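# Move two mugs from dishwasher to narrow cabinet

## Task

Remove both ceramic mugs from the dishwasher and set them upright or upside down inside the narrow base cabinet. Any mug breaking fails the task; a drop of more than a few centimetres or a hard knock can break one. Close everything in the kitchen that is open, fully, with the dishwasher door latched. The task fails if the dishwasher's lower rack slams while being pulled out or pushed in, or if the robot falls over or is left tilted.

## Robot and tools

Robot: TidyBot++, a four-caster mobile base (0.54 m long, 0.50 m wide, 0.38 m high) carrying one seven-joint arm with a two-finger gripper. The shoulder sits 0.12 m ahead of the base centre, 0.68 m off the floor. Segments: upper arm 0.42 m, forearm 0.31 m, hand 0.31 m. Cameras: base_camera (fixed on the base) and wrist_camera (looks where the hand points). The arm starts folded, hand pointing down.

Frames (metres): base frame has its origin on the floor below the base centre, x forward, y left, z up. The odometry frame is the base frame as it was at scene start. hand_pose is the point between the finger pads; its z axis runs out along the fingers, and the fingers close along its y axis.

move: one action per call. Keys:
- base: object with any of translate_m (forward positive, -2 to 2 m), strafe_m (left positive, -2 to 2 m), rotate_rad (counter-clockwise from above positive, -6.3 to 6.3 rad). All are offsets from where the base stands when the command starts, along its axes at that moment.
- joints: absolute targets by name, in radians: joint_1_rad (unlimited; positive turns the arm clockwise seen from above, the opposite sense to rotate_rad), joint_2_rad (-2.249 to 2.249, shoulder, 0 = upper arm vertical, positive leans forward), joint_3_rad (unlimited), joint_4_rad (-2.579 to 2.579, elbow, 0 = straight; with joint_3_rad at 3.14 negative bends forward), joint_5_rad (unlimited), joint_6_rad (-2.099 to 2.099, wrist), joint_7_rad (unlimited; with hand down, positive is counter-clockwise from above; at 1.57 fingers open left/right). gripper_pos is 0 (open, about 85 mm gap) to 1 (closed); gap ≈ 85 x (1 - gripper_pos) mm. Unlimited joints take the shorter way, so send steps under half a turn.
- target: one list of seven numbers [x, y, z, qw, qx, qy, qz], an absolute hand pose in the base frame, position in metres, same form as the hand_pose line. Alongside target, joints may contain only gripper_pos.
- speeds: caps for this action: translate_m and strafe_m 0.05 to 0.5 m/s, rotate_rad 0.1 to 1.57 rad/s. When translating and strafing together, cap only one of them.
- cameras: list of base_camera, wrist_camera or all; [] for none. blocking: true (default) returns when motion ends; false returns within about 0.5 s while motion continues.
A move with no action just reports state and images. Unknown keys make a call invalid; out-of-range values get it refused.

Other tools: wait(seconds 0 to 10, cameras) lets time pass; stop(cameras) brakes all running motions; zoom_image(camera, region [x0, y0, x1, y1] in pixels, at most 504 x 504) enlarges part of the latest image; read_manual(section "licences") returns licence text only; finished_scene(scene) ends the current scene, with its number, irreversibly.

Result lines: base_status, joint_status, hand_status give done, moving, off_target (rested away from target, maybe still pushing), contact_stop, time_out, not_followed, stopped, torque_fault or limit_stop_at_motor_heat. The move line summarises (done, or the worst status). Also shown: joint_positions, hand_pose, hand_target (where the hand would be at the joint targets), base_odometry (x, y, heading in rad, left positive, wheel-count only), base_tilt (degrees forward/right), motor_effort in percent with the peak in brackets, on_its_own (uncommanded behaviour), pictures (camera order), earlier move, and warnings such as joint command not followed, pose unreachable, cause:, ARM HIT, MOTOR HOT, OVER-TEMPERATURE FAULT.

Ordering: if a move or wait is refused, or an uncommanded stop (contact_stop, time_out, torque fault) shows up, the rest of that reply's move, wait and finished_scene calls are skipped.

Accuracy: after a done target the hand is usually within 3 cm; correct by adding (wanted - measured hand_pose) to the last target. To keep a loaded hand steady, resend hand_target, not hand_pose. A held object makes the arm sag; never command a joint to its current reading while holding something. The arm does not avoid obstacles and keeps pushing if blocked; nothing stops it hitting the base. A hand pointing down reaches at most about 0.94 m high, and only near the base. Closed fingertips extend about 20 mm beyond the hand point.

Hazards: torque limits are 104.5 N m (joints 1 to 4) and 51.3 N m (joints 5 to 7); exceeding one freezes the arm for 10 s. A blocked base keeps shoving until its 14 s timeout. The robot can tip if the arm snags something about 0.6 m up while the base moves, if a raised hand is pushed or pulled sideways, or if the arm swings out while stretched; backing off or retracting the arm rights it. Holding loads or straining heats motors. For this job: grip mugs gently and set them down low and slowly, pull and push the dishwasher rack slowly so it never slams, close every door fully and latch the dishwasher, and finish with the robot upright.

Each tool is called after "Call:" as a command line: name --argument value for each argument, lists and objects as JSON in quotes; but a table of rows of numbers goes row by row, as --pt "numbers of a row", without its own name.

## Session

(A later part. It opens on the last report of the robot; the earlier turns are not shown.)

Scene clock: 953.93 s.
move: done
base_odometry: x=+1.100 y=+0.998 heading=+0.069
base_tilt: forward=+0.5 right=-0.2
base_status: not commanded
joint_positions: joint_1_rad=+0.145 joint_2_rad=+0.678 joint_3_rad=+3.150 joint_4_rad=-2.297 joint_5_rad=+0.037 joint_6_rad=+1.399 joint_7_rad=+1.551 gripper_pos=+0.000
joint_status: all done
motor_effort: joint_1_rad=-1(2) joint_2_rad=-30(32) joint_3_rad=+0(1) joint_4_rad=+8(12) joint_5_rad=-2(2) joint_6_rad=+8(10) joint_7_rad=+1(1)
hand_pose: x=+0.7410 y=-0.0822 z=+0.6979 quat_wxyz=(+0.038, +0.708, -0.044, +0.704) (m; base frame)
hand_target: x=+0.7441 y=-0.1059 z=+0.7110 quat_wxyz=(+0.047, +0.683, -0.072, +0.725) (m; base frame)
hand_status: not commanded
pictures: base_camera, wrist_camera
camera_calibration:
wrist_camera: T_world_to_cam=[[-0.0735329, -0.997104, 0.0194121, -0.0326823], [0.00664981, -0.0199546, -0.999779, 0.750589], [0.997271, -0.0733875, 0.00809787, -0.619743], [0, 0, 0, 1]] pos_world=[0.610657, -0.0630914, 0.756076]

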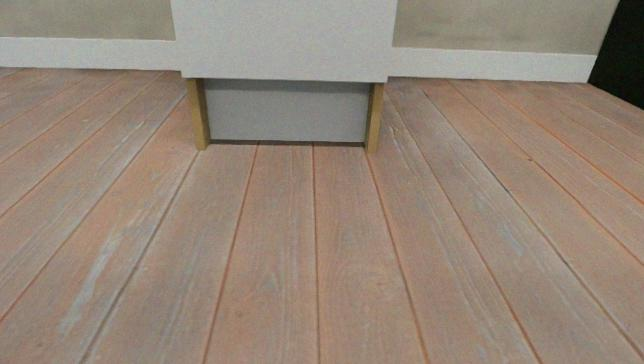

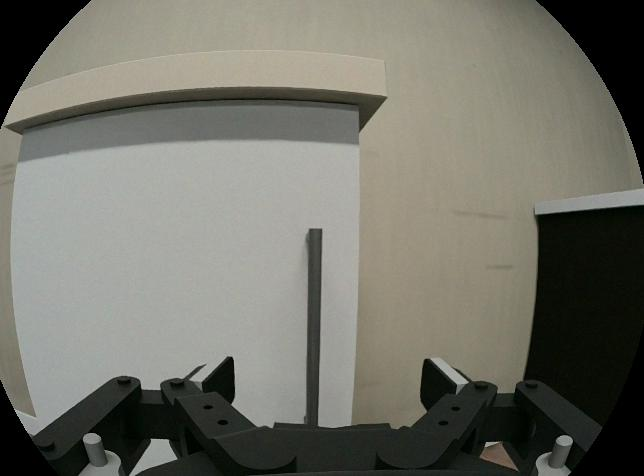

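Call:
move --base '{"translate_m": 0.095}' --speeds '{"translate_m": 0.08}' --cameras '["base_camera", "wrist_camera"]'

Scene clock: 966.33 s.
move: done
base_odometry: x=+1.194 y=+1.005 heading=+0.069
base_tilt: forward=+0.5 right=-0.3
base_status: done
joint_positions: joint_1_rad=+0.147 joint_2_rad=+0.678 joint_3_rad=+3.150 joint_4_rad=-2.291 joint_5_rad=+0.037 joint_6_rad=+1.401 joint_7_rad=+1.551 gripper_pos=+0.000
joint_status: not commanded
motor_effort: joint_1_rad=-1(2) joint_2_rad=-30(31) joint_3_rad=+0(1) joint_4_rad=+8(10) joint_5_rad=-1(2) joint_6_rad=+9(10) joint_7_rad=+0(1)
hand_pose: x=+0.7426 y=-0.0835 z=+0.7004 quat_wxyz=(+0.038, +0.705, -0.044, +0.707) (m; base frame)
hand_target: x=+0.7441 y=-0.1059 z=+0.7110 quat_wxyz=(+0.047, +0.683, -0.072, +0.725) (m; base frame)
hand_status: not commanded
pictures: base_camera, wrist_camera
camera_calibration:
wrist_camera: T_world_to_cam=[[-0.075406, -0.996952, 0.0200143, -0.0329146], [0.0143414, -0.0211537, -0.999673, 0.74721], [0.99705, -0.0750943, 0.0158928, -0.626983], [0, 0, 0, 1]] pos_world=[0.611935, -0.0640908, 0.757589]

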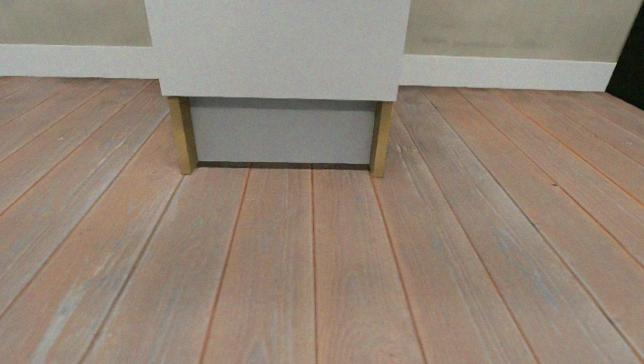

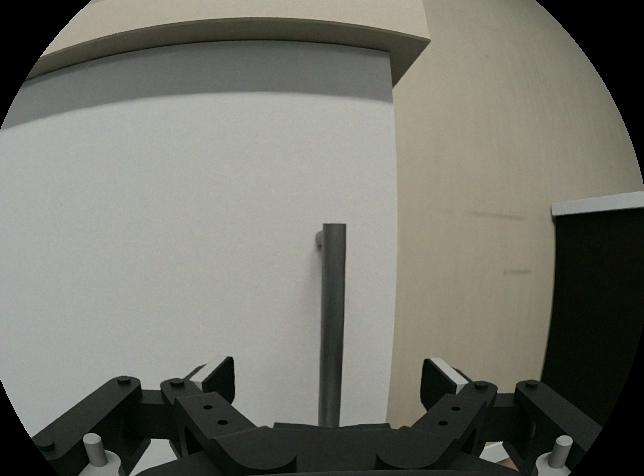

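Call:
move --joints '{"gripper_pos": 0.93}' --cameras '["wrist_camera"]'

Scene clock: 970.07 s.
move: done
base_odometry: x=+1.194 y=+1.005 heading=+0.070
base_tilt: forward=+0.5 right=-0.3
base_status: not commanded
joint_positions: joint_1_rad=+0.147 joint_2_rad=+0.678 joint_3_rad=+3.150 joint_4_rad=-2.291 joint_5_rad=+0.037 joint_6_rad=+1.402 joint_7_rad=+1.551 gripper_pos=+0.915
joint_status: all done
motor_effort: joint_1_rad=-1(1) joint_2_rad=-31(31) joint_3_rad=+0(1) joint_4_rad=+10(13) joint_5_rad=+0(3) joint_6_rad=+10(10) joint_7_rad=+0(1)
hand_pose: x=+0.7425 y=-0.0837 z=+0.7005 quat_wxyz=(+0.038, +0.705, -0.045, +0.707) (m; base frame)
hand_target: x=+0.7441 y=-0.1059 z=+0.7110 quat_wxyz=(+0.047, +0.683, -0.072, +0.725) (m; base frame)
hand_status: not commanded
pictures: wrist_camera
camera_calibration:
wrist_camera: T_world_to_cam=[[-0.0758089, -0.996922, 0.0199857, -0.0328522], [0.0146339, -0.0211536, -0.999669, 0.747025], [0.997015, -0.0754913, 0.0161925, -0.627129], [0, 0, 0, 1]] pos_world=[0.611834, -0.0642916, 0.757589]

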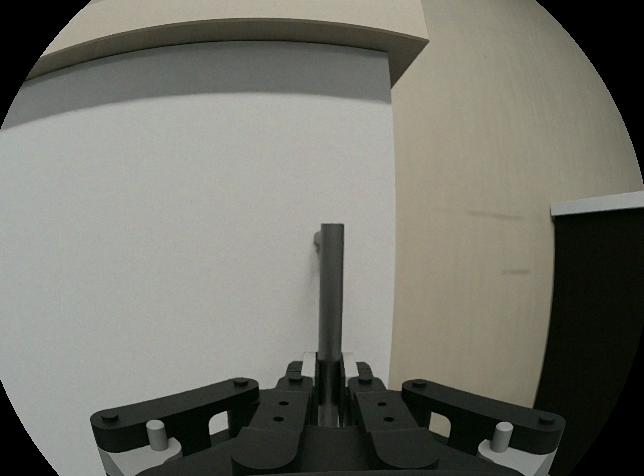

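Call:
move --joints '{"gripper_pos": 0.97}' --cameras '[]'

Call:
move --base '{"translate_m": -0.04}' --speeds '{"translate_m": 0.06}' --cameras '["base_camera", "wrist_camera"]'

Scene clock: 974.20 s.
move: off_target
base_odometry: x=+1.194 y=+1.005 heading=+0.070
base_tilt: forward=+0.5 right=-0.3
base_status: not commanded
joint_positions: joint_1_rad=+0.147 joint_2_rad=+0.678 joint_3_rad=+3.150 joint_4_rad=-2.291 joint_5_rad=+0.037 joint_6_rad=+1.402 joint_7_rad=+1.551 gripper_pos=+0.928
joint_status: gripper_pos off_target (ended at +0.928, target +0.970)
motor_effort: joint_1_rad=-1(1) joint_2_rad=-30(31) joint_3_rad=+0(0) joint_4_rad=+12(14) joint_5_rad=-1(2) joint_6_rad=+10(10) joint_7_rad=+0(1)
hand_pose: x=+0.7424 y=-0.0837 z=+0.7005 quat_wxyz=(+0.038, +0.705, -0.045, +0.707) (m; base frame)
hand_target: x=+0.7441 y=-0.1059 z=+0.7110 quat_wxyz=(+0.047, +0.683, -0.072, +0.725) (m; base frame)
hand_status: not commanded
pictures: none
No camera images: "cameras" was empty.

Scene clock: 975.37 s.
move: done
base_odometry: x=+1.155 y=+1.002 heading=+0.069
base_tilt: forward=+0.5 right=-0.4
base_status: done
joint_positions: joint_1_rad=+0.147 joint_2_rad=+0.689 joint_3_rad=+3.139 joint_4_rad=-2.274 joint_5_rad=+0.037 joint_6_rad=+1.403 joint_7_rad=+1.551 gripper_pos=+0.929
joint_status: not commanded
motor_effort: joint_1_rad=+2(5) joint_2_rad=-32(35) joint_3_rad=+2(4) joint_4_rad=+6(11) joint_5_rad=-3(5) joint_6_rad=+10(13) joint_7_rad=+0(1)
hand_pose: x=+0.7486 y=-0.0795 z=+0.7007 quat_wxyz=(+0.033, +0.702, -0.044, +0.710) (m; base frame)
hand_target: x=+0.7441 y=-0.1059 z=+0.7110 quat_wxyz=(+0.047, +0.683, -0.072, +0.725) (m; base frame)
hand_status: not commanded
pictures: base_camera, wrist_camera
camera_calibration:
wrist_camera: T_world_to_cam=[[-0.0676373, -0.997616, 0.0137123, -0.0299787], [0.023875, -0.0153582, -0.999597, 0.740728], [0.997424, -0.0672827, 0.0248569, -0.638553], [0, 0, 0, 1]] pos_world=[0.617195, -0.0614945, 0.756713]

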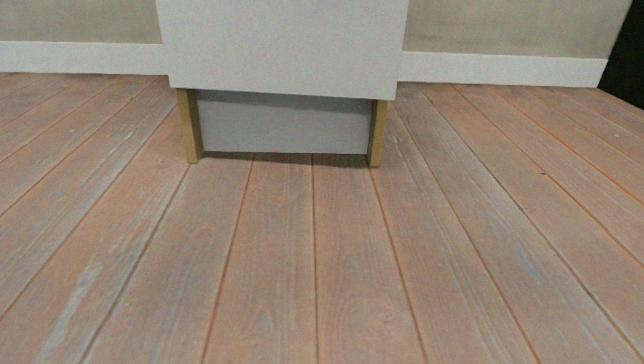

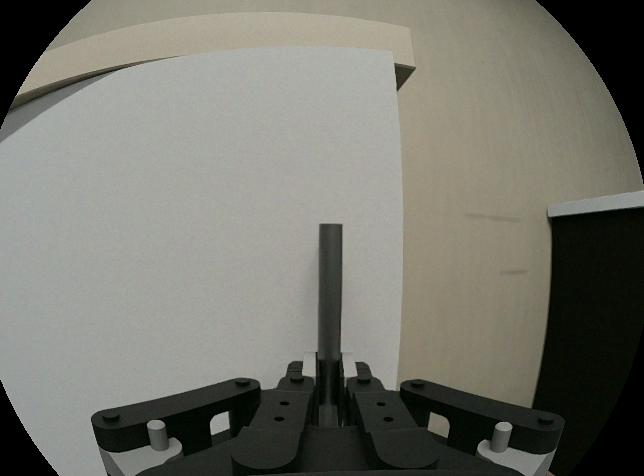

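Call:
move --base '{"translate_m": -0.06}' --speeds '{"translate_m": 0.06}' --joints '{"joint_1_rad": 0.12}' --cameras '["base_camera", "wrist_camera"]'

Scene clock: 981.00 s.
move: done
base_odometry: x=+1.095 y=+0.998 heading=+0.069
base_tilt: forward=+0.5 right=-0.3
base_status: done
joint_positions: joint_1_rad=+0.119 joint_2_rad=+0.691 joint_3_rad=+3.139 joint_4_rad=-2.272 joint_5_rad=+0.037 joint_6_rad=+1.405 joint_7_rad=+1.551 gripper_pos=+0.930
joint_status: all done
motor_effort: joint_1_rad=+0(5) joint_2_rad=-32(35) joint_3_rad=+0(4) joint_4_rad=+7(10) joint_5_rad=-1(5) joint_6_rad=+11(13) joint_7_rad=+0(0)
hand_pose: x=+0.7510 y=-0.0615 z=+0.7007 quat_wxyz=(+0.023, +0.702, -0.034, +0.711) (m; base frame)
hand_target: x=+0.7486 y=-0.0746 z=+0.7110 quat_wxyz=(+0.029, +0.685, -0.055, +0.726) (m; base frame)
hand_status: not commanded
pictures: base_camera, wrist_camera
camera_calibration:
wrist_camera: T_world_to_cam=[[-0.0392356, -0.999136, 0.013681, -0.0332599], [0.0255048, -0.0146885, -0.999567, 0.739702], [0.998904, -0.0388697, 0.0260591, -0.640029], [0, 0, 0, 1]] pos_world=[0.619156, -0.0472438, 0.756515]

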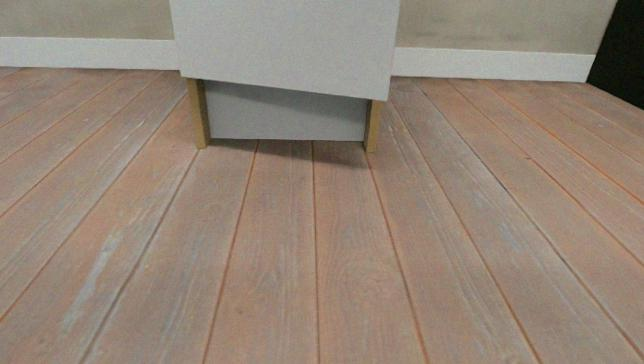

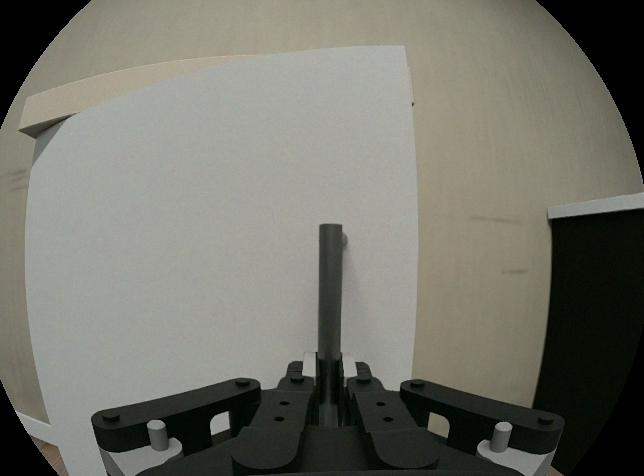

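Call:
move --base '{"translate_m": -0.06}' --speeds '{"translate_m": 0.06}' --joints '{"joint_1_rad": 0.075}' --cameras '[]'

Call:
move --base '{"translate_m": -0.05}' --speeds '{"translate_m": 0.06}' --joints '{"joint_1_rad": 0.02}' --cameras '["base_camera", "wrist_camera"]'

Scene clock: 986.83 s.
move: done
base_odometry: x=+1.035 y=+0.994 heading=+0.068
base_tilt: forward=+0.6 right=-0.3
base_status: done
joint_positions: joint_1_rad=+0.072 joint_2_rad=+0.692 joint_3_rad=+3.138 joint_4_rad=-2.271 joint_5_rad=+0.037 joint_6_rad=+1.406 joint_7_rad=+1.551 gripper_pos=+0.931
joint_status: all done
motor_effort: joint_1_rad=+1(5) joint_2_rad=-33(35) joint_3_rad=+0(4) joint_4_rad=+6(9) joint_5_rad=-2(6) joint_6_rad=+11(13) joint_7_rad=+0(0)
hand_pose: x=+0.7536 y=-0.0313 z=+0.7007 quat_wxyz=(+0.006, +0.702, -0.017, +0.712) (m; base frame)
hand_target: x=+0.7513 y=-0.0462 z=+0.7110 quat_wxyz=(+0.012, +0.686, -0.040, +0.726) (m; base frame)
hand_status: not commanded
pictures: none
No camera images: "cameras" was empty.

Scene clock: 988.20 s.
move: done
base_odometry: x=+0.985 y=+0.990 heading=+0.068
base_tilt: forward=+0.6 right=-0.4
base_status: done
joint_positions: joint_1_rad=+0.013 joint_2_rad=+0.694 joint_3_rad=+3.135 joint_4_rad=-2.271 joint_5_rad=+0.037 joint_6_rad=+1.409 joint_7_rad=+1.551 gripper_pos=+0.933
joint_status: all done
motor_effort: joint_1_rad=+1(6) joint_2_rad=-33(37) joint_3_rad=+1(4) joint_4_rad=+7(10) joint_5_rad=-3(6) joint_6_rad=+11(13) joint_7_rad=+0(0)
hand_pose: x=+0.7545 y=+0.0075 z=+0.7007 quat_wxyz=(-0.016, +0.702, +0.004, +0.712) (m; base frame)
hand_target: x=+0.7529 y=-0.0113 z=+0.7110 quat_wxyz=(-0.008, +0.687, -0.021, +0.727) (m; base frame)
hand_status: not commanded
pictures: base_camera, wrist_camera
camera_calibration:
wrist_camera: T_world_to_cam=[[0.0696121, -0.997506, 0.0116296, -0.0448499], [0.0295203, -0.00959297, -0.999518, 0.737477], [0.997137, 0.0699219, 0.0287789, -0.642088], [0, 0, 0, 1]] pos_world=[0.621601, 0.00723253, 0.756122]

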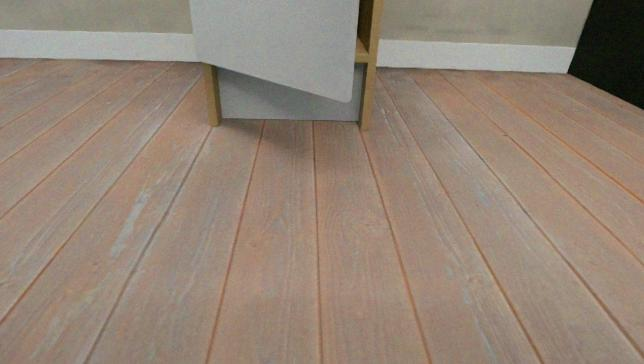

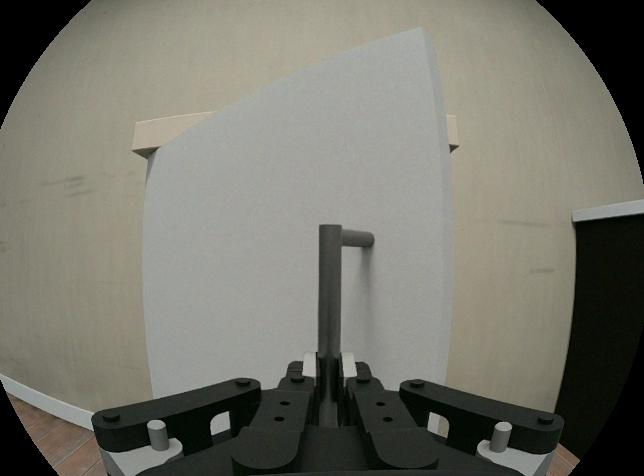

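Call:
move --base '{"translate_m": -0.04}' --speeds '{"translate_m": 0.06}' --joints '{"joint_1_rad": -0.05}' --cameras '["base_camera", "wrist_camera"]'

Scene clock: 1004.30 s.
move: done
base_odometry: x=+0.945 y=+0.987 heading=+0.067
base_tilt: forward=+0.6 right=-0.3
base_status: done
joint_positions: joint_1_rad=-0.060 joint_2_rad=+0.697 joint_3_rad=+3.132 joint_4_rad=-2.267 joint_5_rad=+0.037 joint_6_rad=+1.412 joint_7_rad=+1.551 gripper_pos=+0.935
joint_status: all done
motor_effort: joint_1_rad=+1(6) joint_2_rad=-32(37) joint_3_rad=+1(4) joint_4_rad=+5(9) joint_5_rad=-3(6) joint_6_rad=+11(14) joint_7_rad=+0(0)
hand_pose: x=+0.7533 y=+0.0550 z=+0.7008 quat_wxyz=(-0.044, +0.700, +0.029, +0.712) (m; base frame)
hand_target: x=+0.7521 y=+0.0330 z=+0.7110 quat_wxyz=(-0.033, +0.687, +0.003, +0.726) (m; base frame)
hand_status: not commanded
pictures: base_camera, wrist_camera
camera_calibration:
wrist_camera: T_world_to_cam=[[0.14401, -0.989529, 0.00964682, -0.0525027], [0.0332551, -0.00490363, -0.999435, 0.734981], [0.989017, 0.14425, 0.0322007, -0.64464], [0, 0, 0, 1]] pos_world=[0.620679, 0.0446404, 0.755831]

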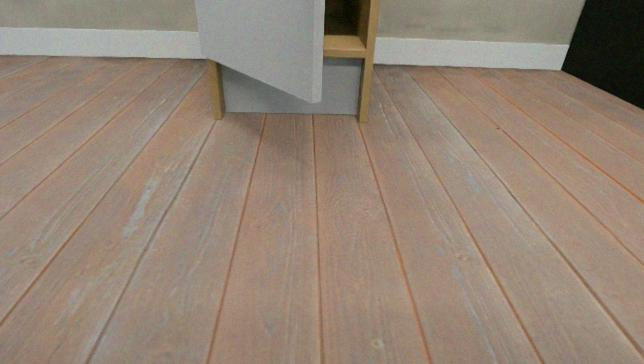

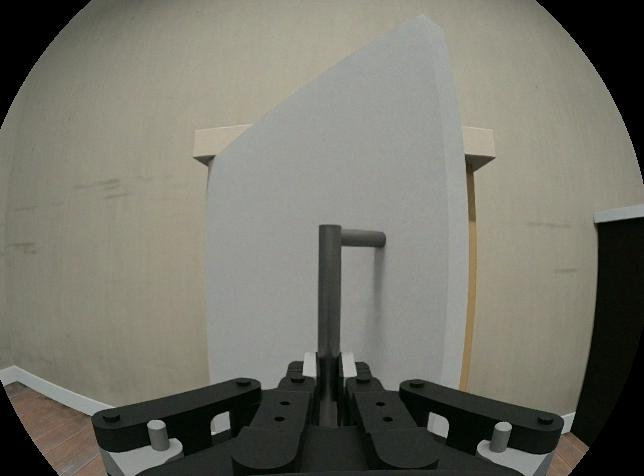

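Call:
move --joints '{"gripper_pos": 0.76}' --cameras '["wrist_camera"]'

Call:
move --base '{"translate_m": -0.09}' --speeds '{"translate_m": 0.08}' --cameras '["base_camera", "wrist_camera"]'

Scene clock: 1010.90 s.
move: done
base_odometry: x=+0.945 y=+0.987 heading=+0.067
base_tilt: forward=+0.6 right=-0.3
base_status: not commanded
joint_positions: joint_1_rad=-0.059 joint_2_rad=+0.697 joint_3_rad=+3.133 joint_4_rad=-2.270 joint_5_rad=+0.037 joint_6_rad=+1.412 joint_7_rad=+1.551 gripper_pos=+0.760
joint_status: all done
motor_effort: joint_1_rad=-1(3) joint_2_rad=-31(33) joint_3_rad=-1(2) joint_4_rad=+8(9) joint_5_rad=-1(3) joint_6_rad=+9(10) joint_7_rad=+0(1)
hand_pose: x=+0.7523 y=+0.0543 z=+0.6996 quat_wxyz=(-0.043, +0.701, +0.029, +0.711) (m; base frame)
hand_target: x=+0.7521 y=+0.0330 z=+0.7110 quat_wxyz=(-0.033, +0.687, +0.003, +0.726) (m; base frame)
hand_status: not commanded
pictures: wrist_camera
camera_calibration:
wrist_camera: T_world_to_cam=[[0.142915, -0.989687, 0.00977566, -0.0523864], [0.0302957, -0.00549802, -0.999526, 0.736129], [0.989271, 0.143144, 0.0291974, -0.641589], [0, 0, 0, 1]] pos_world=[0.619891, 0.0440405, 0.755025]

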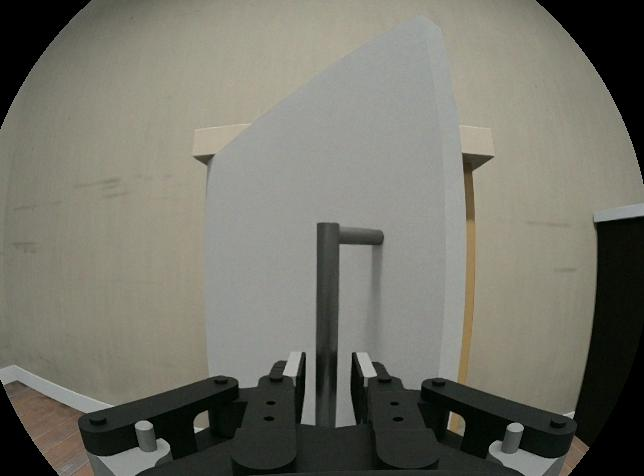

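Scene clock: 1012.57 s.
move: done
base_odometry: x=+0.855 y=+0.981 heading=+0.066
base_tilt: forward=+0.6 right=-0.3
base_status: done
joint_positions: joint_1_rad=-0.059 joint_2_rad=+0.697 joint_3_rad=+3.133 joint_4_rad=-2.271 joint_5_rad=+0.037 joint_6_rad=+1.412 joint_7_rad=+1.551 gripper_pos=+0.760
joint_status: not commanded
motor_effort: joint_1_rad=-1(2) joint_2_rad=-31(32) joint_3_rad=-1(1) joint_4_rad=+8(10) joint_5_rad=-2(2) joint_6_rad=+10(10) joint_7_rad=+0(1)
hand_pose: x=+0.7523 y=+0.0542 z=+0.6996 quat_wxyz=(-0.043, +0.701, +0.029, +0.711) (m; base frame)
hand_target: x=+0.7521 y=+0.0330 z=+0.7110 quat_wxyz=(-0.033, +0.687, +0.003, +0.726) (m; base frame)
hand_status: not commanded
pictures: base_camera, wrist_camera
camera_calibration:
wrist_camera: T_world_to_cam=[[0.142917, -0.989687, 0.00976136, -0.0523622], [0.0301949, -0.00549811, -0.999529, 0.736197], [0.989274, 0.143144, 0.0290977, -0.641417], [0, 0, 0, 1]] pos_world=[0.619791, 0.0440405, 0.755025]

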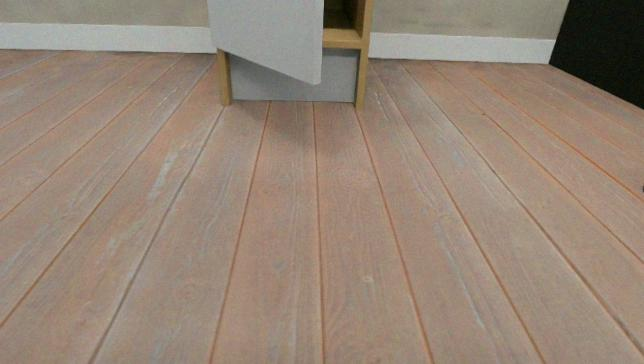

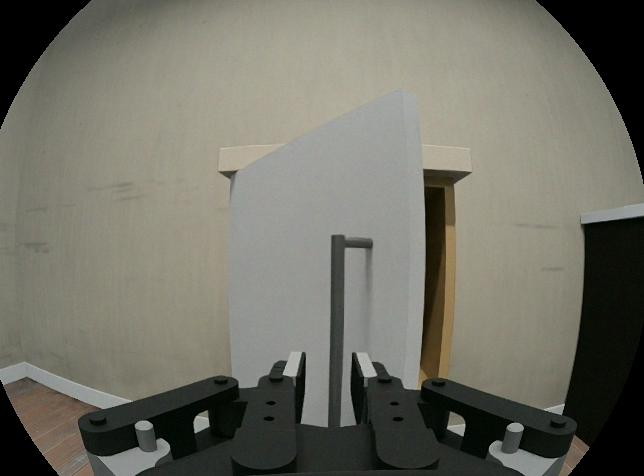

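Call:
move --joints '{"joint_1_rad": 0.225, "gripper_pos": 1.0}' --cameras '["wrist_camera"]'

Call:
move --base '{"translate_m": 0.16}' --speeds '{"translate_m": 0.1}' --cameras '["base_camera", "wrist_camera"]'

Scene clock: 1029.43 s.
move: done
base_odometry: x=+0.855 y=+0.981 heading=+0.066
base_tilt: forward=+0.6 right=-0.3
base_status: not commanded
joint_positions: joint_1_rad=+0.208 joint_2_rad=+0.697 joint_3_rad=+3.135 joint_4_rad=-2.271 joint_5_rad=+0.037 joint_6_rad=+1.412 joint_7_rad=+1.551 gripper_pos=+0.999
joint_status: all done
motor_effort: joint_1_rad=-1(3) joint_2_rad=-31(31) joint_3_rad=-1(2) joint_4_rad=+8(9) joint_5_rad=-1(3) joint_6_rad=+8(10) joint_7_rad=+0(0)
hand_pose: x=+0.7439 y=-0.1161 z=+0.6995 quat_wxyz=(+0.053, +0.699, -0.065, +0.710) (m; base frame)
hand_target: x=+0.7373 y=-0.1401 z=+0.7110 quat_wxyz=(+0.067, +0.681, -0.091, +0.723) (m; base frame)
hand_status: not commanded
pictures: wrist_camera
camera_calibration:
wrist_camera: T_world_to_cam=[[-0.125514, -0.992026, 0.0114165, -0.0214947], [0.0273207, -0.0149594, -0.999515, 0.736538], [0.991716, -0.125141, 0.0289805, -0.641685], [0, 0, 0, 1]] pos_world=[0.613548, -0.0906064, 0.755023]

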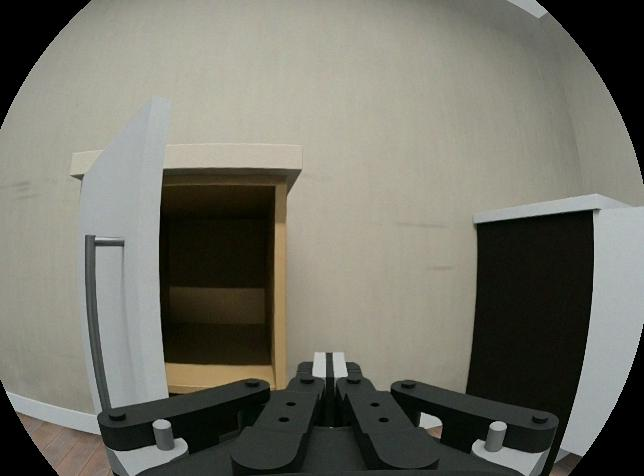

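Scene clock: 1031.60 s.
move: done
base_odometry: x=+1.015 y=+0.992 heading=+0.065
base_tilt: forward=+0.6 right=-0.3
base_status: done
joint_positions: joint_1_rad=+0.208 joint_2_rad=+0.697 joint_3_rad=+3.135 joint_4_rad=-2.271 joint_5_rad=+0.037 joint_6_rad=+1.412 joint_7_rad=+1.551 gripper_pos=+0.999
joint_status: not commanded
motor_effort: joint_1_rad=-1(2) joint_2_rad=-30(32) joint_3_rad=+0(1) joint_4_rad=+9(10) joint_5_rad=-2(2) joint_6_rad=+9(10) joint_7_rad=+0(1)
hand_pose: x=+0.7439 y=-0.1162 z=+0.6995 quat_wxyz=(+0.053, +0.699, -0.065, +0.710) (m; base frame)
hand_target: x=+0.7373 y=-0.1401 z=+0.7110 quat_wxyz=(+0.067, +0.681, -0.091, +0.723) (m; base frame)
hand_status: not commanded
pictures: base_camera, wrist_camera
camera_calibration:
wrist_camera: T_world_to_cam=[[-0.125612, -0.992014, 0.0114261, -0.0214412], [0.0272184, -0.014959, -0.999518, 0.736603], [0.991706, -0.12524, 0.0288801, -0.641613], [0, 0, 0, 1]] pos_world=[0.613549, -0.0906066, 0.755023]

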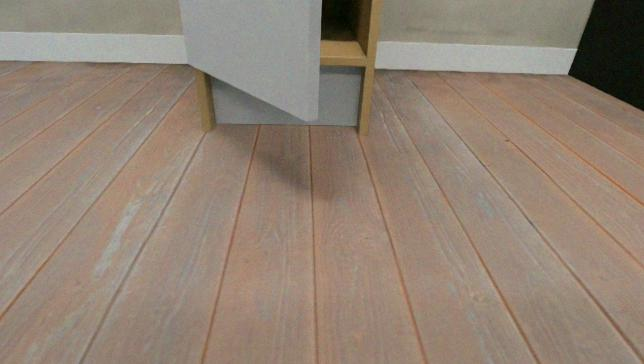

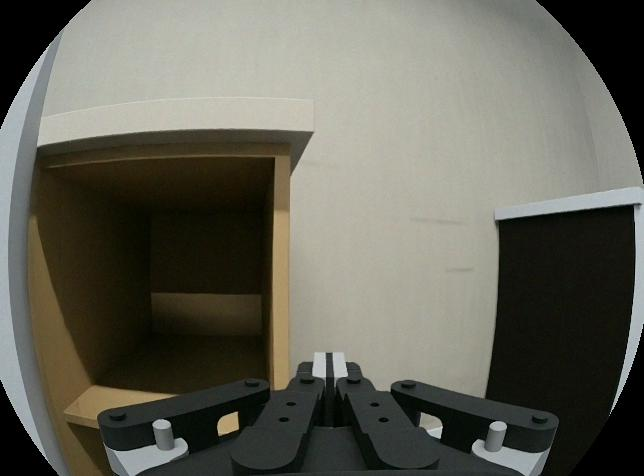

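Call:
move --joints '{"joint_1_rad": -0.1}' --cameras '["wrist_camera"]'

Call:
move --joints '{"joint_1_rad": -0.4}' --cameras '["base_camera", "wrist_camera"]'

Scene clock: 1035.93 s.
move: off_target
base_odometry: x=+1.015 y=+0.992 heading=+0.065
base_tilt: forward=+0.5 right=-0.3
base_status: not commanded
joint_positions: joint_1_rad=+0.031 joint_2_rad=+0.684 joint_3_rad=+3.198 joint_4_rad=-2.314 joint_5_rad=-0.011 joint_6_rad=+1.426 joint_7_rad=+1.551 gripper_pos=+0.999
joint_status: joint_1_rad off_target (ended at +0.031, target -0.100)
motor_effort: joint_1_rad=-20(20) joint_2_rad=-24(31) joint_3_rad=-14(14) joint_4_rad=+17(18) joint_5_rad=+10(12) joint_6_rad=+5(10) joint_7_rad=+1(2)
hand_pose: x=+0.7399 y=-0.0482 z=+0.6971 quat_wxyz=(+0.035, +0.706, -0.025, +0.707) (m; base frame)
hand_target: x=+0.7497 y=+0.0647 z=+0.7110 quat_wxyz=(-0.051, +0.687, +0.020, +0.725) (m; base frame)
hand_status: not commanded
pictures: wrist_camera
camera_calibration:
wrist_camera: T_world_to_cam=[[-0.0441245, -0.998121, 0.0425191, -0.0367106], [0.0116839, -0.0430732, -0.999004, 0.745029], [0.998958, -0.0435838, 0.0135625, -0.619777], [0, 0, 0, 1]] pos_world=[0.608807, -0.0315631, 0.754254]

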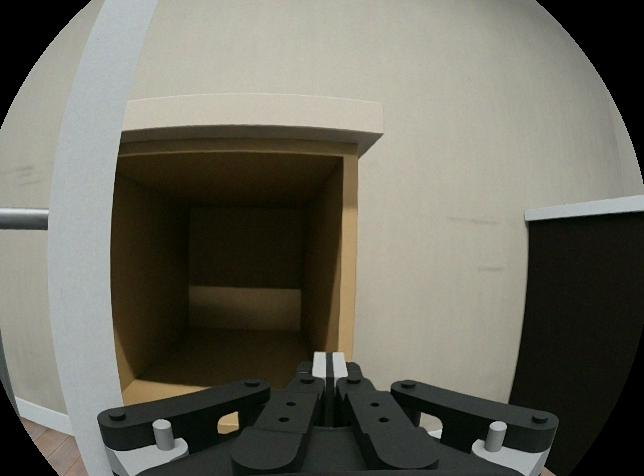

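Scene clock: 1037.87 s.
move: done
base_odometry: x=+1.015 y=+0.992 heading=+0.065
base_tilt: forward=+0.6 right=-0.3
base_status: not commanded
joint_positions: joint_1_rad=-0.373 joint_2_rad=+0.700 joint_3_rad=+3.159 joint_4_rad=-2.280 joint_5_rad=-0.028 joint_6_rad=+1.445 joint_7_rad=+1.551 gripper_pos=+0.999
joint_status: all done
motor_effort: joint_1_rad=-9(35) joint_2_rad=-31(34) joint_3_rad=-7(25) joint_4_rad=+9(40) joint_5_rad=+5(23) joint_6_rad=+9(11) joint_7_rad=+0(3)
hand_pose: x=+0.7139 y=+0.2157 z=+0.7047 quat_wxyz=(-0.123, +0.685, +0.110, +0.709) (m; base frame)
hand_target: x=+0.7024 y=+0.2481 z=+0.7110 quat_wxyz=(-0.159, +0.676, +0.123, +0.709) (m; base frame)
hand_status: not commanded
pictures: base_camera, wrist_camera
camera_calibration:
wrist_camera: T_world_to_cam=[[0.363972, -0.931256, 0.0169204, -0.0625507], [0.0527516, 0.00247328, -0.998605, 0.724945], [0.929915, 0.364356, 0.0500255, -0.646839], [0, 0, 0, 1]] pos_world=[0.58603, 0.175636, 0.75735]

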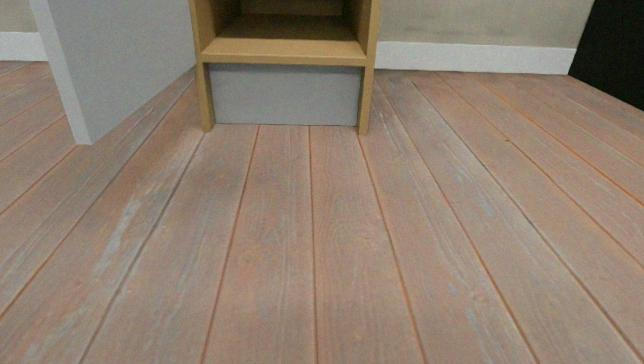

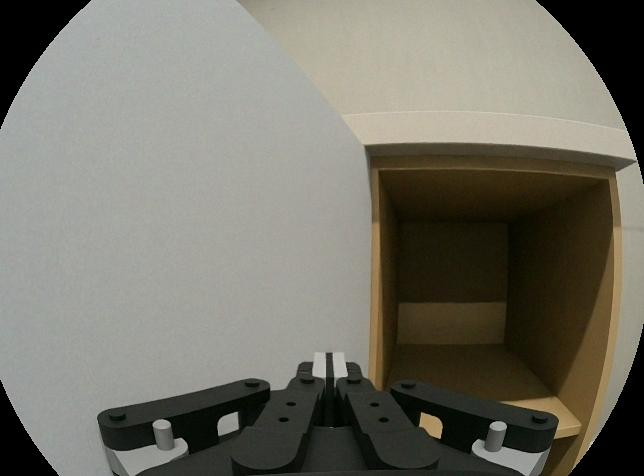

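Call:
move --joints '{"joint_1_rad": -0.1}' --cameras '[]'

Call:
move --joints '{"joint_2_rad": -0.3, "joint_4_rad": -2.44, "joint_5_rad": 0.0, "joint_3_rad": 3.1416, "joint_6_rad": 0.5, "gripper_pos": 0.0}' --cameras '["base_camera", "wrist_camera"]'

Scene clock: 1075.57 s.
move: done
base_odometry: x=+1.015 y=+0.992 heading=+0.065
base_tilt: forward=+0.6 right=-0.3
base_status: not commanded
joint_positions: joint_1_rad=-0.117 joint_2_rad=+0.700 joint_3_rad=+3.145 joint_4_rad=-2.280 joint_5_rad=-0.028 joint_6_rad=+1.445 joint_7_rad=+1.551 gripper_pos=+0.999
joint_status: all done
motor_effort: joint_1_rad=-1(6) joint_2_rad=-31(31) joint_3_rad=+0(4) joint_4_rad=+8(9) joint_5_rad=-1(3) joint_6_rad=+10(10) joint_7_rad=+0(1)
hand_pose: x=+0.7484 y=+0.0646 z=+0.7047 quat_wxyz=(-0.039, +0.694, +0.022, +0.719) (m; base frame)
hand_target: x=+0.7497 y=+0.0647 z=+0.7110 quat_wxyz=(-0.051, +0.687, +0.020, +0.725) (m; base frame)
hand_status: not commanded
pictures: none
No camera images: "cameras" was empty.

Scene clock: 1078.20 s.
move: done
base_odometry: x=+1.015 y=+0.992 heading=+0.065
base_tilt: forward=+0.5 right=-0.3
base_status: not commanded
joint_positions: joint_1_rad=-0.117 joint_2_rad=-0.285 joint_3_rad=+3.145 joint_4_rad=-2.429 joint_5_rad=-0.028 joint_6_rad=+0.557 joint_7_rad=+1.551 gripper_pos=+0.000
joint_status: all done
motor_effort: joint_1_rad=-1(1) joint_2_rad=-8(33) joint_3_rad=+0(1) joint_4_rad=+20(20) joint_5_rad=-1(3) joint_6_rad=+9(11) joint_7_rad=+1(1)
hand_pose: x=+0.5736 y=+0.0481 z=+0.9103 quat_wxyz=(-0.050, +0.713, +0.019, +0.700) (m; base frame)
hand_target: x=+0.5676 y=+0.0464 z=+0.8928 quat_wxyz=(-0.048, +0.731, +0.022, +0.681) (m; base frame)
hand_status: not commanded
pictures: base_camera, wrist_camera
camera_calibration:
wrist_camera: T_world_to_cam=[[0.139217, -0.990119, -0.0168348, -0.00854869], [-0.00356321, 0.0164994, -0.999858, 0.970733], [0.990256, 0.139257, -0.00123101, -0.44267], [0, 0, 0, 1]] pos_world=[0.443005, 0.037164, 0.969906]

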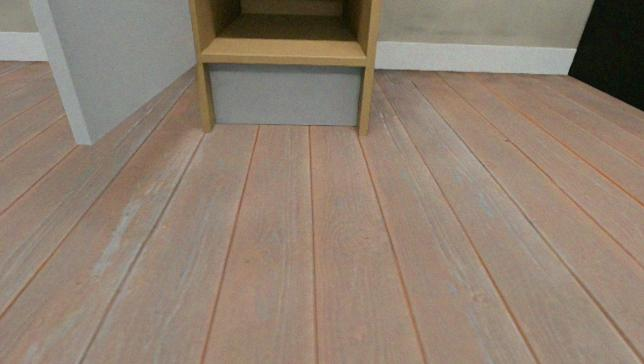

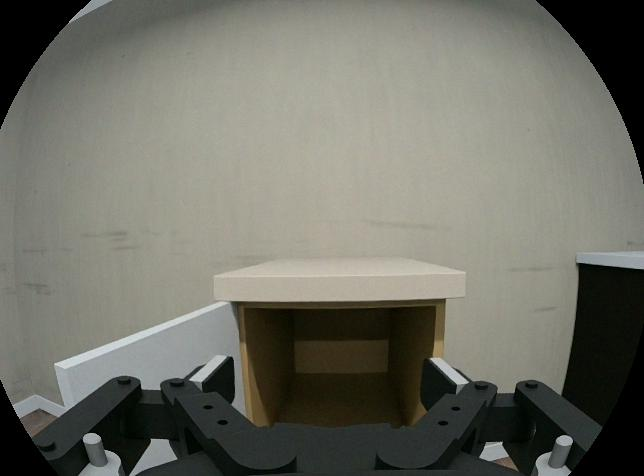

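Call:
move --base '{"translate_m": 0.224}' --speeds '{"translate_m": 0.2}' --joints '{"joint_1_rad": 1.21, "joint_5_rad": 0.07}' --cameras '["base_camera", "wrist_camera"]'

Scene clock: 1087.60 s.
move: done
base_odometry: x=+1.238 y=+1.006 heading=+0.064
base_tilt: forward=+0.5 right=-0.3
base_status: done
joint_positions: joint_1_rad=+1.186 joint_2_rad=-0.290 joint_3_rad=+3.145 joint_4_rad=-2.431 joint_5_rad=-0.013 joint_6_rad=+0.554 joint_7_rad=+1.551 gripper_pos=+0.000
joint_status: all done
motor_effort: joint_1_rad=-1(2) joint_2_rad=-9(10) joint_3_rad=+1(1) joint_4_rad=+20(21) joint_5_rad=-1(3) joint_6_rad=+9(10) joint_7_rad=+0(0)
hand_pose: x=+0.2877 y=-0.4231 z=+0.9102 quat_wxyz=(+0.386, +0.583, -0.411, +0.586) (m; base frame)
hand_target: x=+0.2892 y=-0.4176 z=+0.8925 quat_wxyz=(+0.384, +0.612, -0.400, +0.564) (m; base frame)
hand_status: not commanded
pictures: base_camera, wrist_camera
camera_calibration:
wrist_camera: T_world_to_cam=[[-0.914495, -0.404578, -0.00378392, 0.103682], [0.00258458, 0.00351056, -0.99999, 0.970307], [0.404588, -0.914497, -0.00216473, -0.370445], [0, 0, 0, 1]] pos_world=[0.242186, -0.30023, 0.969888]

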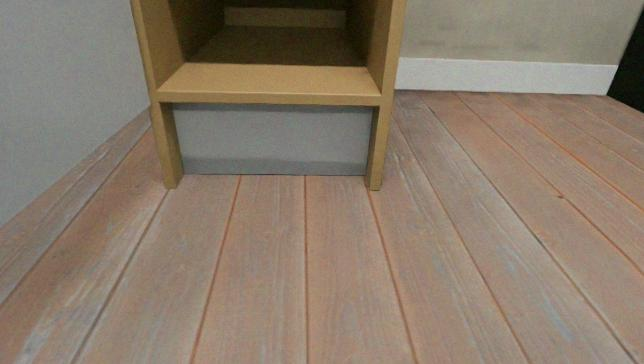

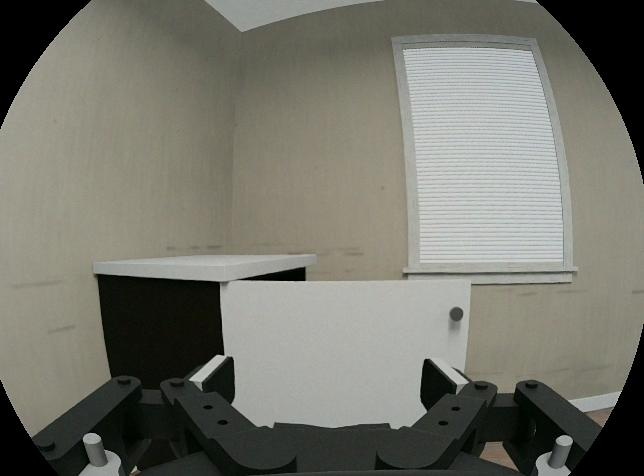

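Call:
move --joints '{"joint_2_rad": 0.5, "joint_4_rad": -2.2, "joint_6_rad": 0.65, "joint_5_rad": 0.09}' --cameras '[]'

Call:
move --joints '{"joint_2_rad": 1.09, "joint_4_rad": -1.925, "joint_6_rad": 0.77}' --cameras '["wrist_camera"]'

Scene clock: 1094.30 s.
move: done
base_odometry: x=+1.238 y=+1.006 heading=+0.064
base_tilt: forward=+0.6 right=-0.3
base_status: not commanded
joint_positions: joint_1_rad=+1.186 joint_2_rad=+0.476 joint_3_rad=+3.145 joint_4_rad=-2.223 joint_5_rad=+0.007 joint_6_rad=+0.590 joint_7_rad=+1.551 gripper_pos=+0.000
joint_status: all done
motor_effort: joint_1_rad=-1(1) joint_2_rad=-27(29) joint_3_rad=+0(1) joint_4_rad=+12(20) joint_5_rad=-1(3) joint_6_rad=+7(10) joint_7_rad=+0(1)
hand_pose: x=+0.3427 y=-0.5510 z=+0.6118 quat_wxyz=(+0.273, +0.718, -0.491, +0.411) (m; base frame)
hand_target: x=+0.3520 y=-0.5658 z=+0.6230 quat_wxyz=(+0.282, +0.718, -0.464, +0.435) (m; base frame)
hand_status: not commanded
pictures: none
No camera images: "cameras" was empty.

Scene clock: 1096.13 s.
move: done
base_odometry: x=+1.238 y=+1.006 heading=+0.064
base_tilt: forward=+0.5 right=-0.3
base_status: not commanded
joint_positions: joint_1_rad=+1.186 joint_2_rad=+1.065 joint_3_rad=+3.145 joint_4_rad=-1.946 joint_5_rad=+0.007 joint_6_rad=+0.710 joint_7_rad=+1.551 gripper_pos=+0.000
joint_status: all done
motor_effort: joint_1_rad=-1(1) joint_2_rad=-36(39) joint_3_rad=-1(1) joint_4_rad=+6(13) joint_5_rad=-1(2) joint_6_rad=+6(9) joint_7_rad=+0(1)
hand_pose: x=+0.3603 y=-0.5936 z=+0.3662 quat_wxyz=(+0.225, +0.754, -0.515, +0.340) (m; base frame)
hand_target: x=+0.3697 y=-0.6055 z=+0.3701 quat_wxyz=(+0.227, +0.755, -0.492, +0.369) (m; base frame)
hand_status: not commanded
pictures: wrist_camera
camera_calibration:
wrist_camera: T_world_to_cam=[[-0.910012, -0.414224, -0.0172051, 0.0966124], [-0.260136, 0.602824, -0.754276, 0.787181], [0.322811, -0.681925, -0.656332, -0.149868], [0, 0, 0, 1]] pos_world=[0.341072, -0.536711, 0.497051]

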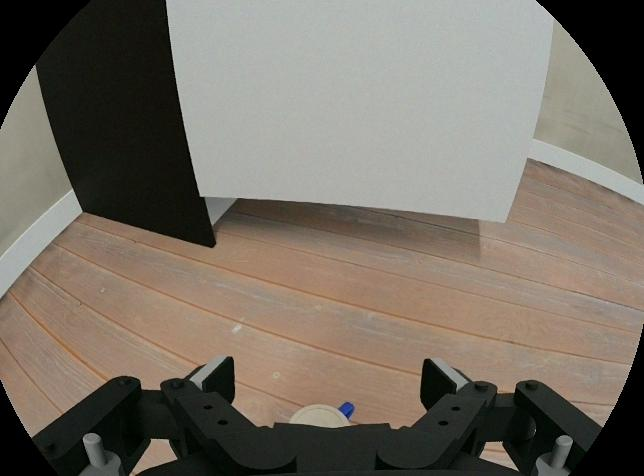

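Call:
move --joints '{"joint_2_rad": 1.40, "joint_4_rad": -1.65, "joint_6_rad": 0.77}' --cameras '[]'

Call:
move --joints '{"joint_2_rad": 1.66, "joint_4_rad": -1.39, "joint_6_rad": 0.77}' --cameras '["wrist_camera"]'

Scene clock: 1102.07 s.
move: done
base_odometry: x=+1.238 y=+1.006 heading=+0.064
base_tilt: forward=+0.5 right=-0.2
base_status: not commanded
joint_positions: joint_1_rad=+1.186 joint_2_rad=+1.381 joint_3_rad=+3.145 joint_4_rad=-1.671 joint_5_rad=+0.007 joint_6_rad=+0.715 joint_7_rad=+1.551 gripper_pos=+0.000
joint_status: all done
motor_effort: joint_1_rad=-1(1) joint_2_rad=-40(43) joint_3_rad=-1(1) joint_4_rad=+5(7) joint_5_rad=-1(3) joint_6_rad=+6(8) joint_7_rad=+0(1)
hand_pose: x=+0.3697 y=-0.6165 z=+0.2320 quat_wxyz=(+0.216, +0.760, -0.519, +0.326) (m; base frame)
hand_target: x=+0.3781 y=-0.6277 z=+0.2375 quat_wxyz=(+0.218, +0.761, -0.497, +0.356) (m; base frame)
hand_status: not commanded
pictures: none
No camera images: "cameras" was empty.

Scene clock: 1103.70 s.
move: done
base_odometry: x=+1.238 y=+1.006 heading=+0.064
base_tilt: forward=+0.6 right=-0.3
base_status: not commanded
joint_positions: joint_1_rad=+1.186 joint_2_rad=+1.645 joint_3_rad=+3.145 joint_4_rad=-1.410 joint_5_rad=+0.008 joint_6_rad=+0.716 joint_7_rad=+1.551 gripper_pos=+0.000
joint_status: all done
motor_effort: joint_1_rad=-1(1) joint_2_rad=-40(44) joint_3_rad=+0(1) joint_4_rad=+5(7) joint_5_rad=-1(2) joint_6_rad=+6(8) joint_7_rad=+0(1)
hand_pose: x=+0.3718 y=-0.6212 z=+0.1212 quat_wxyz=(+0.215, +0.761, -0.518, +0.326) (m; base frame)
hand_target: x=+0.3797 y=-0.6318 z=+0.1285 quat_wxyz=(+0.218, +0.761, -0.497, +0.356) (m; base frame)
hand_status: not commanded
pictures: wrist_camera
camera_calibration:
wrist_camera: T_world_to_cam=[[-0.909322, -0.415684, -0.0184634, 0.0904505], [-0.272318, 0.628081, -0.728942, 0.639166], [0.314606, -0.657815, -0.684326, -0.311785], [0, 0, 0, 1]] pos_world=[0.354395, -0.568947, 0.254222]

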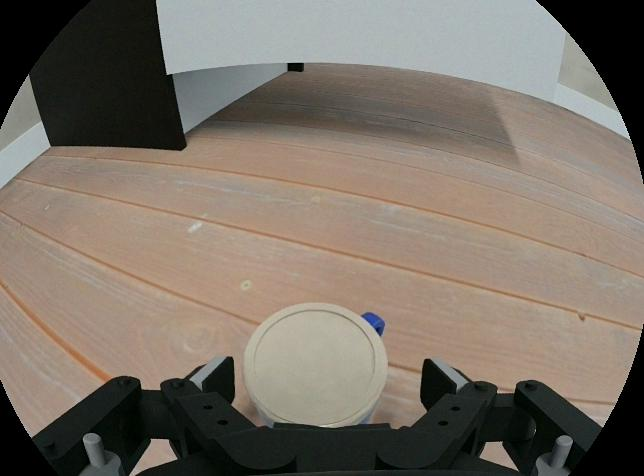

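Call:
move --joints '{"joint_1_rad": 1.155}' --cameras '["wrist_camera"]'

Scene clock: 1109.63 s.
move: done
base_odometry: x=+1.238 y=+1.006 heading=+0.064
base_tilt: forward=+0.5 right=-0.3
base_status: not commanded
joint_positions: joint_1_rad=+1.167 joint_2_rad=+1.645 joint_3_rad=+3.145 joint_4_rad=-1.410 joint_5_rad=+0.009 joint_6_rad=+0.716 joint_7_rad=+1.551 gripper_pos=+0.000
joint_status: all done
motor_effort: joint_1_rad=-1(3) joint_2_rad=-40(41) joint_3_rad=-1(2) joint_4_rad=+6(6) joint_5_rad=-1(2) joint_6_rad=+6(7) joint_7_rad=+0(0)
hand_pose: x=+0.3835 y=-0.6164 z=+0.1212 quat_wxyz=(+0.212, +0.766, -0.511, +0.328) (m; base frame)
hand_target: x=+0.4140 y=-0.6165 z=+0.1285 quat_wxyz=(+0.208, +0.774, -0.476, +0.362) (m; base frame)
hand_status: not commanded
pictures: wrist_camera
camera_calibration:
wrist_camera: T_world_to_cam=[[-0.900825, -0.433795, -0.0183246, 0.0886275], [-0.284921, 0.622463, -0.728944, 0.6407], [0.327619, -0.65143, -0.684328, -0.313354], [0, 0, 0, 1]] pos_world=[0.365047, -0.564494, 0.254222]

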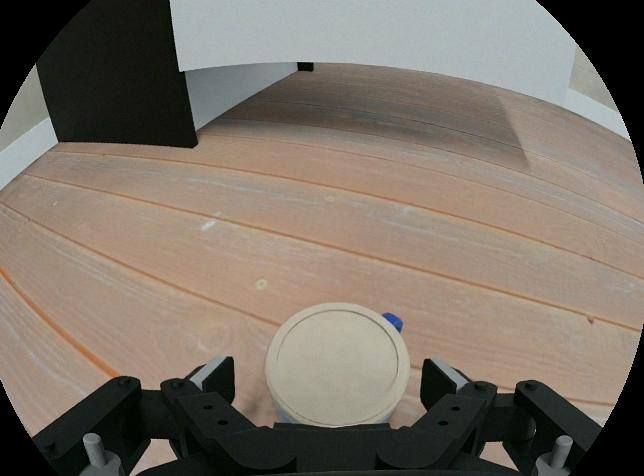

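Call:
move --joints '{"joint_1_rad": 1.2}' --cameras '["wrist_camera"]'

Scene clock: 1113.87 s.
move: done
base_odometry: x=+1.238 y=+1.006 heading=+0.064
base_tilt: forward=+0.6 right=-0.3
base_status: not commanded
joint_positions: joint_1_rad=+1.186 joint_2_rad=+1.645 joint_3_rad=+3.145 joint_4_rad=-1.410 joint_5_rad=+0.010 joint_6_rad=+0.716 joint_7_rad=+1.551 gripper_pos=+0.000
joint_status: all done
motor_effort: joint_1_rad=-1(2) joint_2_rad=-41(41) joint_3_rad=-1(2) joint_4_rad=+5(6) joint_5_rad=-2(3) joint_6_rad=+6(8) joint_7_rad=+0(1)
hand_pose: x=+0.3721 y=-0.6212 z=+0.1212 quat_wxyz=(+0.215, +0.761, -0.518, +0.326) (m; base frame)
hand_target: x=+0.3860 y=-0.6292 z=+0.1285 quat_wxyz=(+0.216, +0.763, -0.493, +0.357) (m; base frame)
hand_status: not commanded
pictures: wrist_camera
camera_calibration:
wrist_camera: T_world_to_cam=[[-0.908521, -0.417438, -0.0183093, 0.0893181], [-0.273597, 0.627438, -0.729018, 0.639325], [0.315808, -0.657318, -0.68425, -0.312009], [0, 0, 0, 1]] pos_world=[0.3546, -0.568942, 0.254222]

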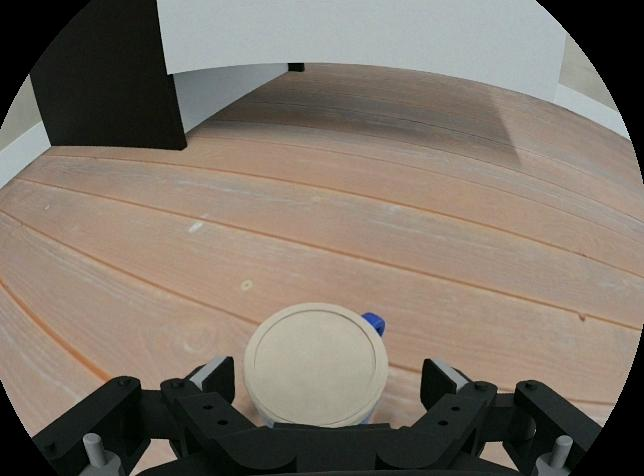

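Call:
move --joints '{"joint_1_rad": 1.163}' --cameras '["wrist_camera"]'

Scene clock: 1116.83 s.
move: done
base_odometry: x=+1.238 y=+1.006 heading=+0.064
base_tilt: forward=+0.6 right=-0.3
base_status: not commanded
joint_positions: joint_1_rad=+1.176 joint_2_rad=+1.645 joint_3_rad=+3.145 joint_4_rad=-1.410 joint_5_rad=+0.010 joint_6_rad=+0.716 joint_7_rad=+1.551 gripper_pos=+0.000
joint_status: all done
motor_effort: joint_1_rad=-1(3) joint_2_rad=-41(41) joint_3_rad=+0(2) joint_4_rad=+5(5) joint_5_rad=-1(2) joint_6_rad=+6(7) joint_7_rad=+0(0)
hand_pose: x=+0.3786 y=-0.6185 z=+0.1212 quat_wxyz=(+0.213, +0.764, -0.513, +0.327) (m; base frame)
hand_target: x=+0.4091 y=-0.6189 z=+0.1285 quat_wxyz=(+0.209, +0.772, -0.479, +0.361) (m; base frame)
hand_status: not commanded
pictures: wrist_camera
camera_calibration:
wrist_camera: T_world_to_cam=[[-0.903948, -0.427254, -0.0182107, 0.0885262], [-0.280434, 0.624392, -0.729034, 0.640105], [0.322854, -0.653902, -0.684235, -0.312829], [0, 0, 0, 1]] pos_world=[0.360529, -0.566413, 0.254222]

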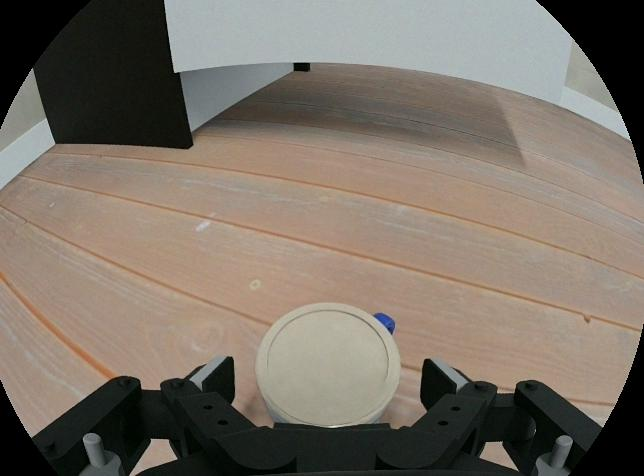

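Call:
move --joints '{"joint_2_rad": 1.725, "joint_4_rad": -1.30, "joint_6_rad": 0.605}' --cameras '["wrist_camera"]'

Scene clock: 1121.60 s.
move: done
base_odometry: x=+1.238 y=+1.006 heading=+0.064
base_tilt: forward=+0.5 right=-0.3
base_status: not commanded
joint_positions: joint_1_rad=+1.176 joint_2_rad=+1.698 joint_3_rad=+3.145 joint_4_rad=-1.316 joint_5_rad=+0.010 joint_6_rad=+0.646 joint_7_rad=+1.551 gripper_pos=+0.000
joint_status: all done
motor_effort: joint_1_rad=-1(1) joint_2_rad=-41(42) joint_3_rad=+0(1) joint_4_rad=+6(7) joint_5_rad=+0(2) joint_6_rad=+7(7) joint_7_rad=+0(1)
hand_pose: x=+0.3800 y=-0.6221 z=+0.0937 quat_wxyz=(+0.206, +0.769, -0.516, +0.316) (m; base frame)
hand_target: x=+0.3955 y=-0.5965 z=+0.0712 quat_wxyz=(+0.178, +0.795, -0.493, +0.304) (m; base frame)
hand_status: not commanded
pictures: wrist_camera
camera_calibration:
wrist_camera: T_world_to_cam=[[-0.904161, -0.426771, -0.0189422, 0.0882093], [-0.289058, 0.643846, -0.708455, 0.636105], [0.314544, -0.635082, -0.705502, -0.31765], [0, 0, 0, 1]] pos_world=[0.363541, -0.573642, 0.22822]

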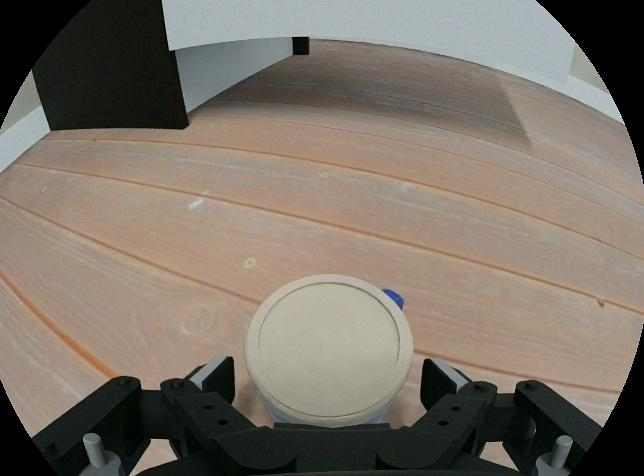

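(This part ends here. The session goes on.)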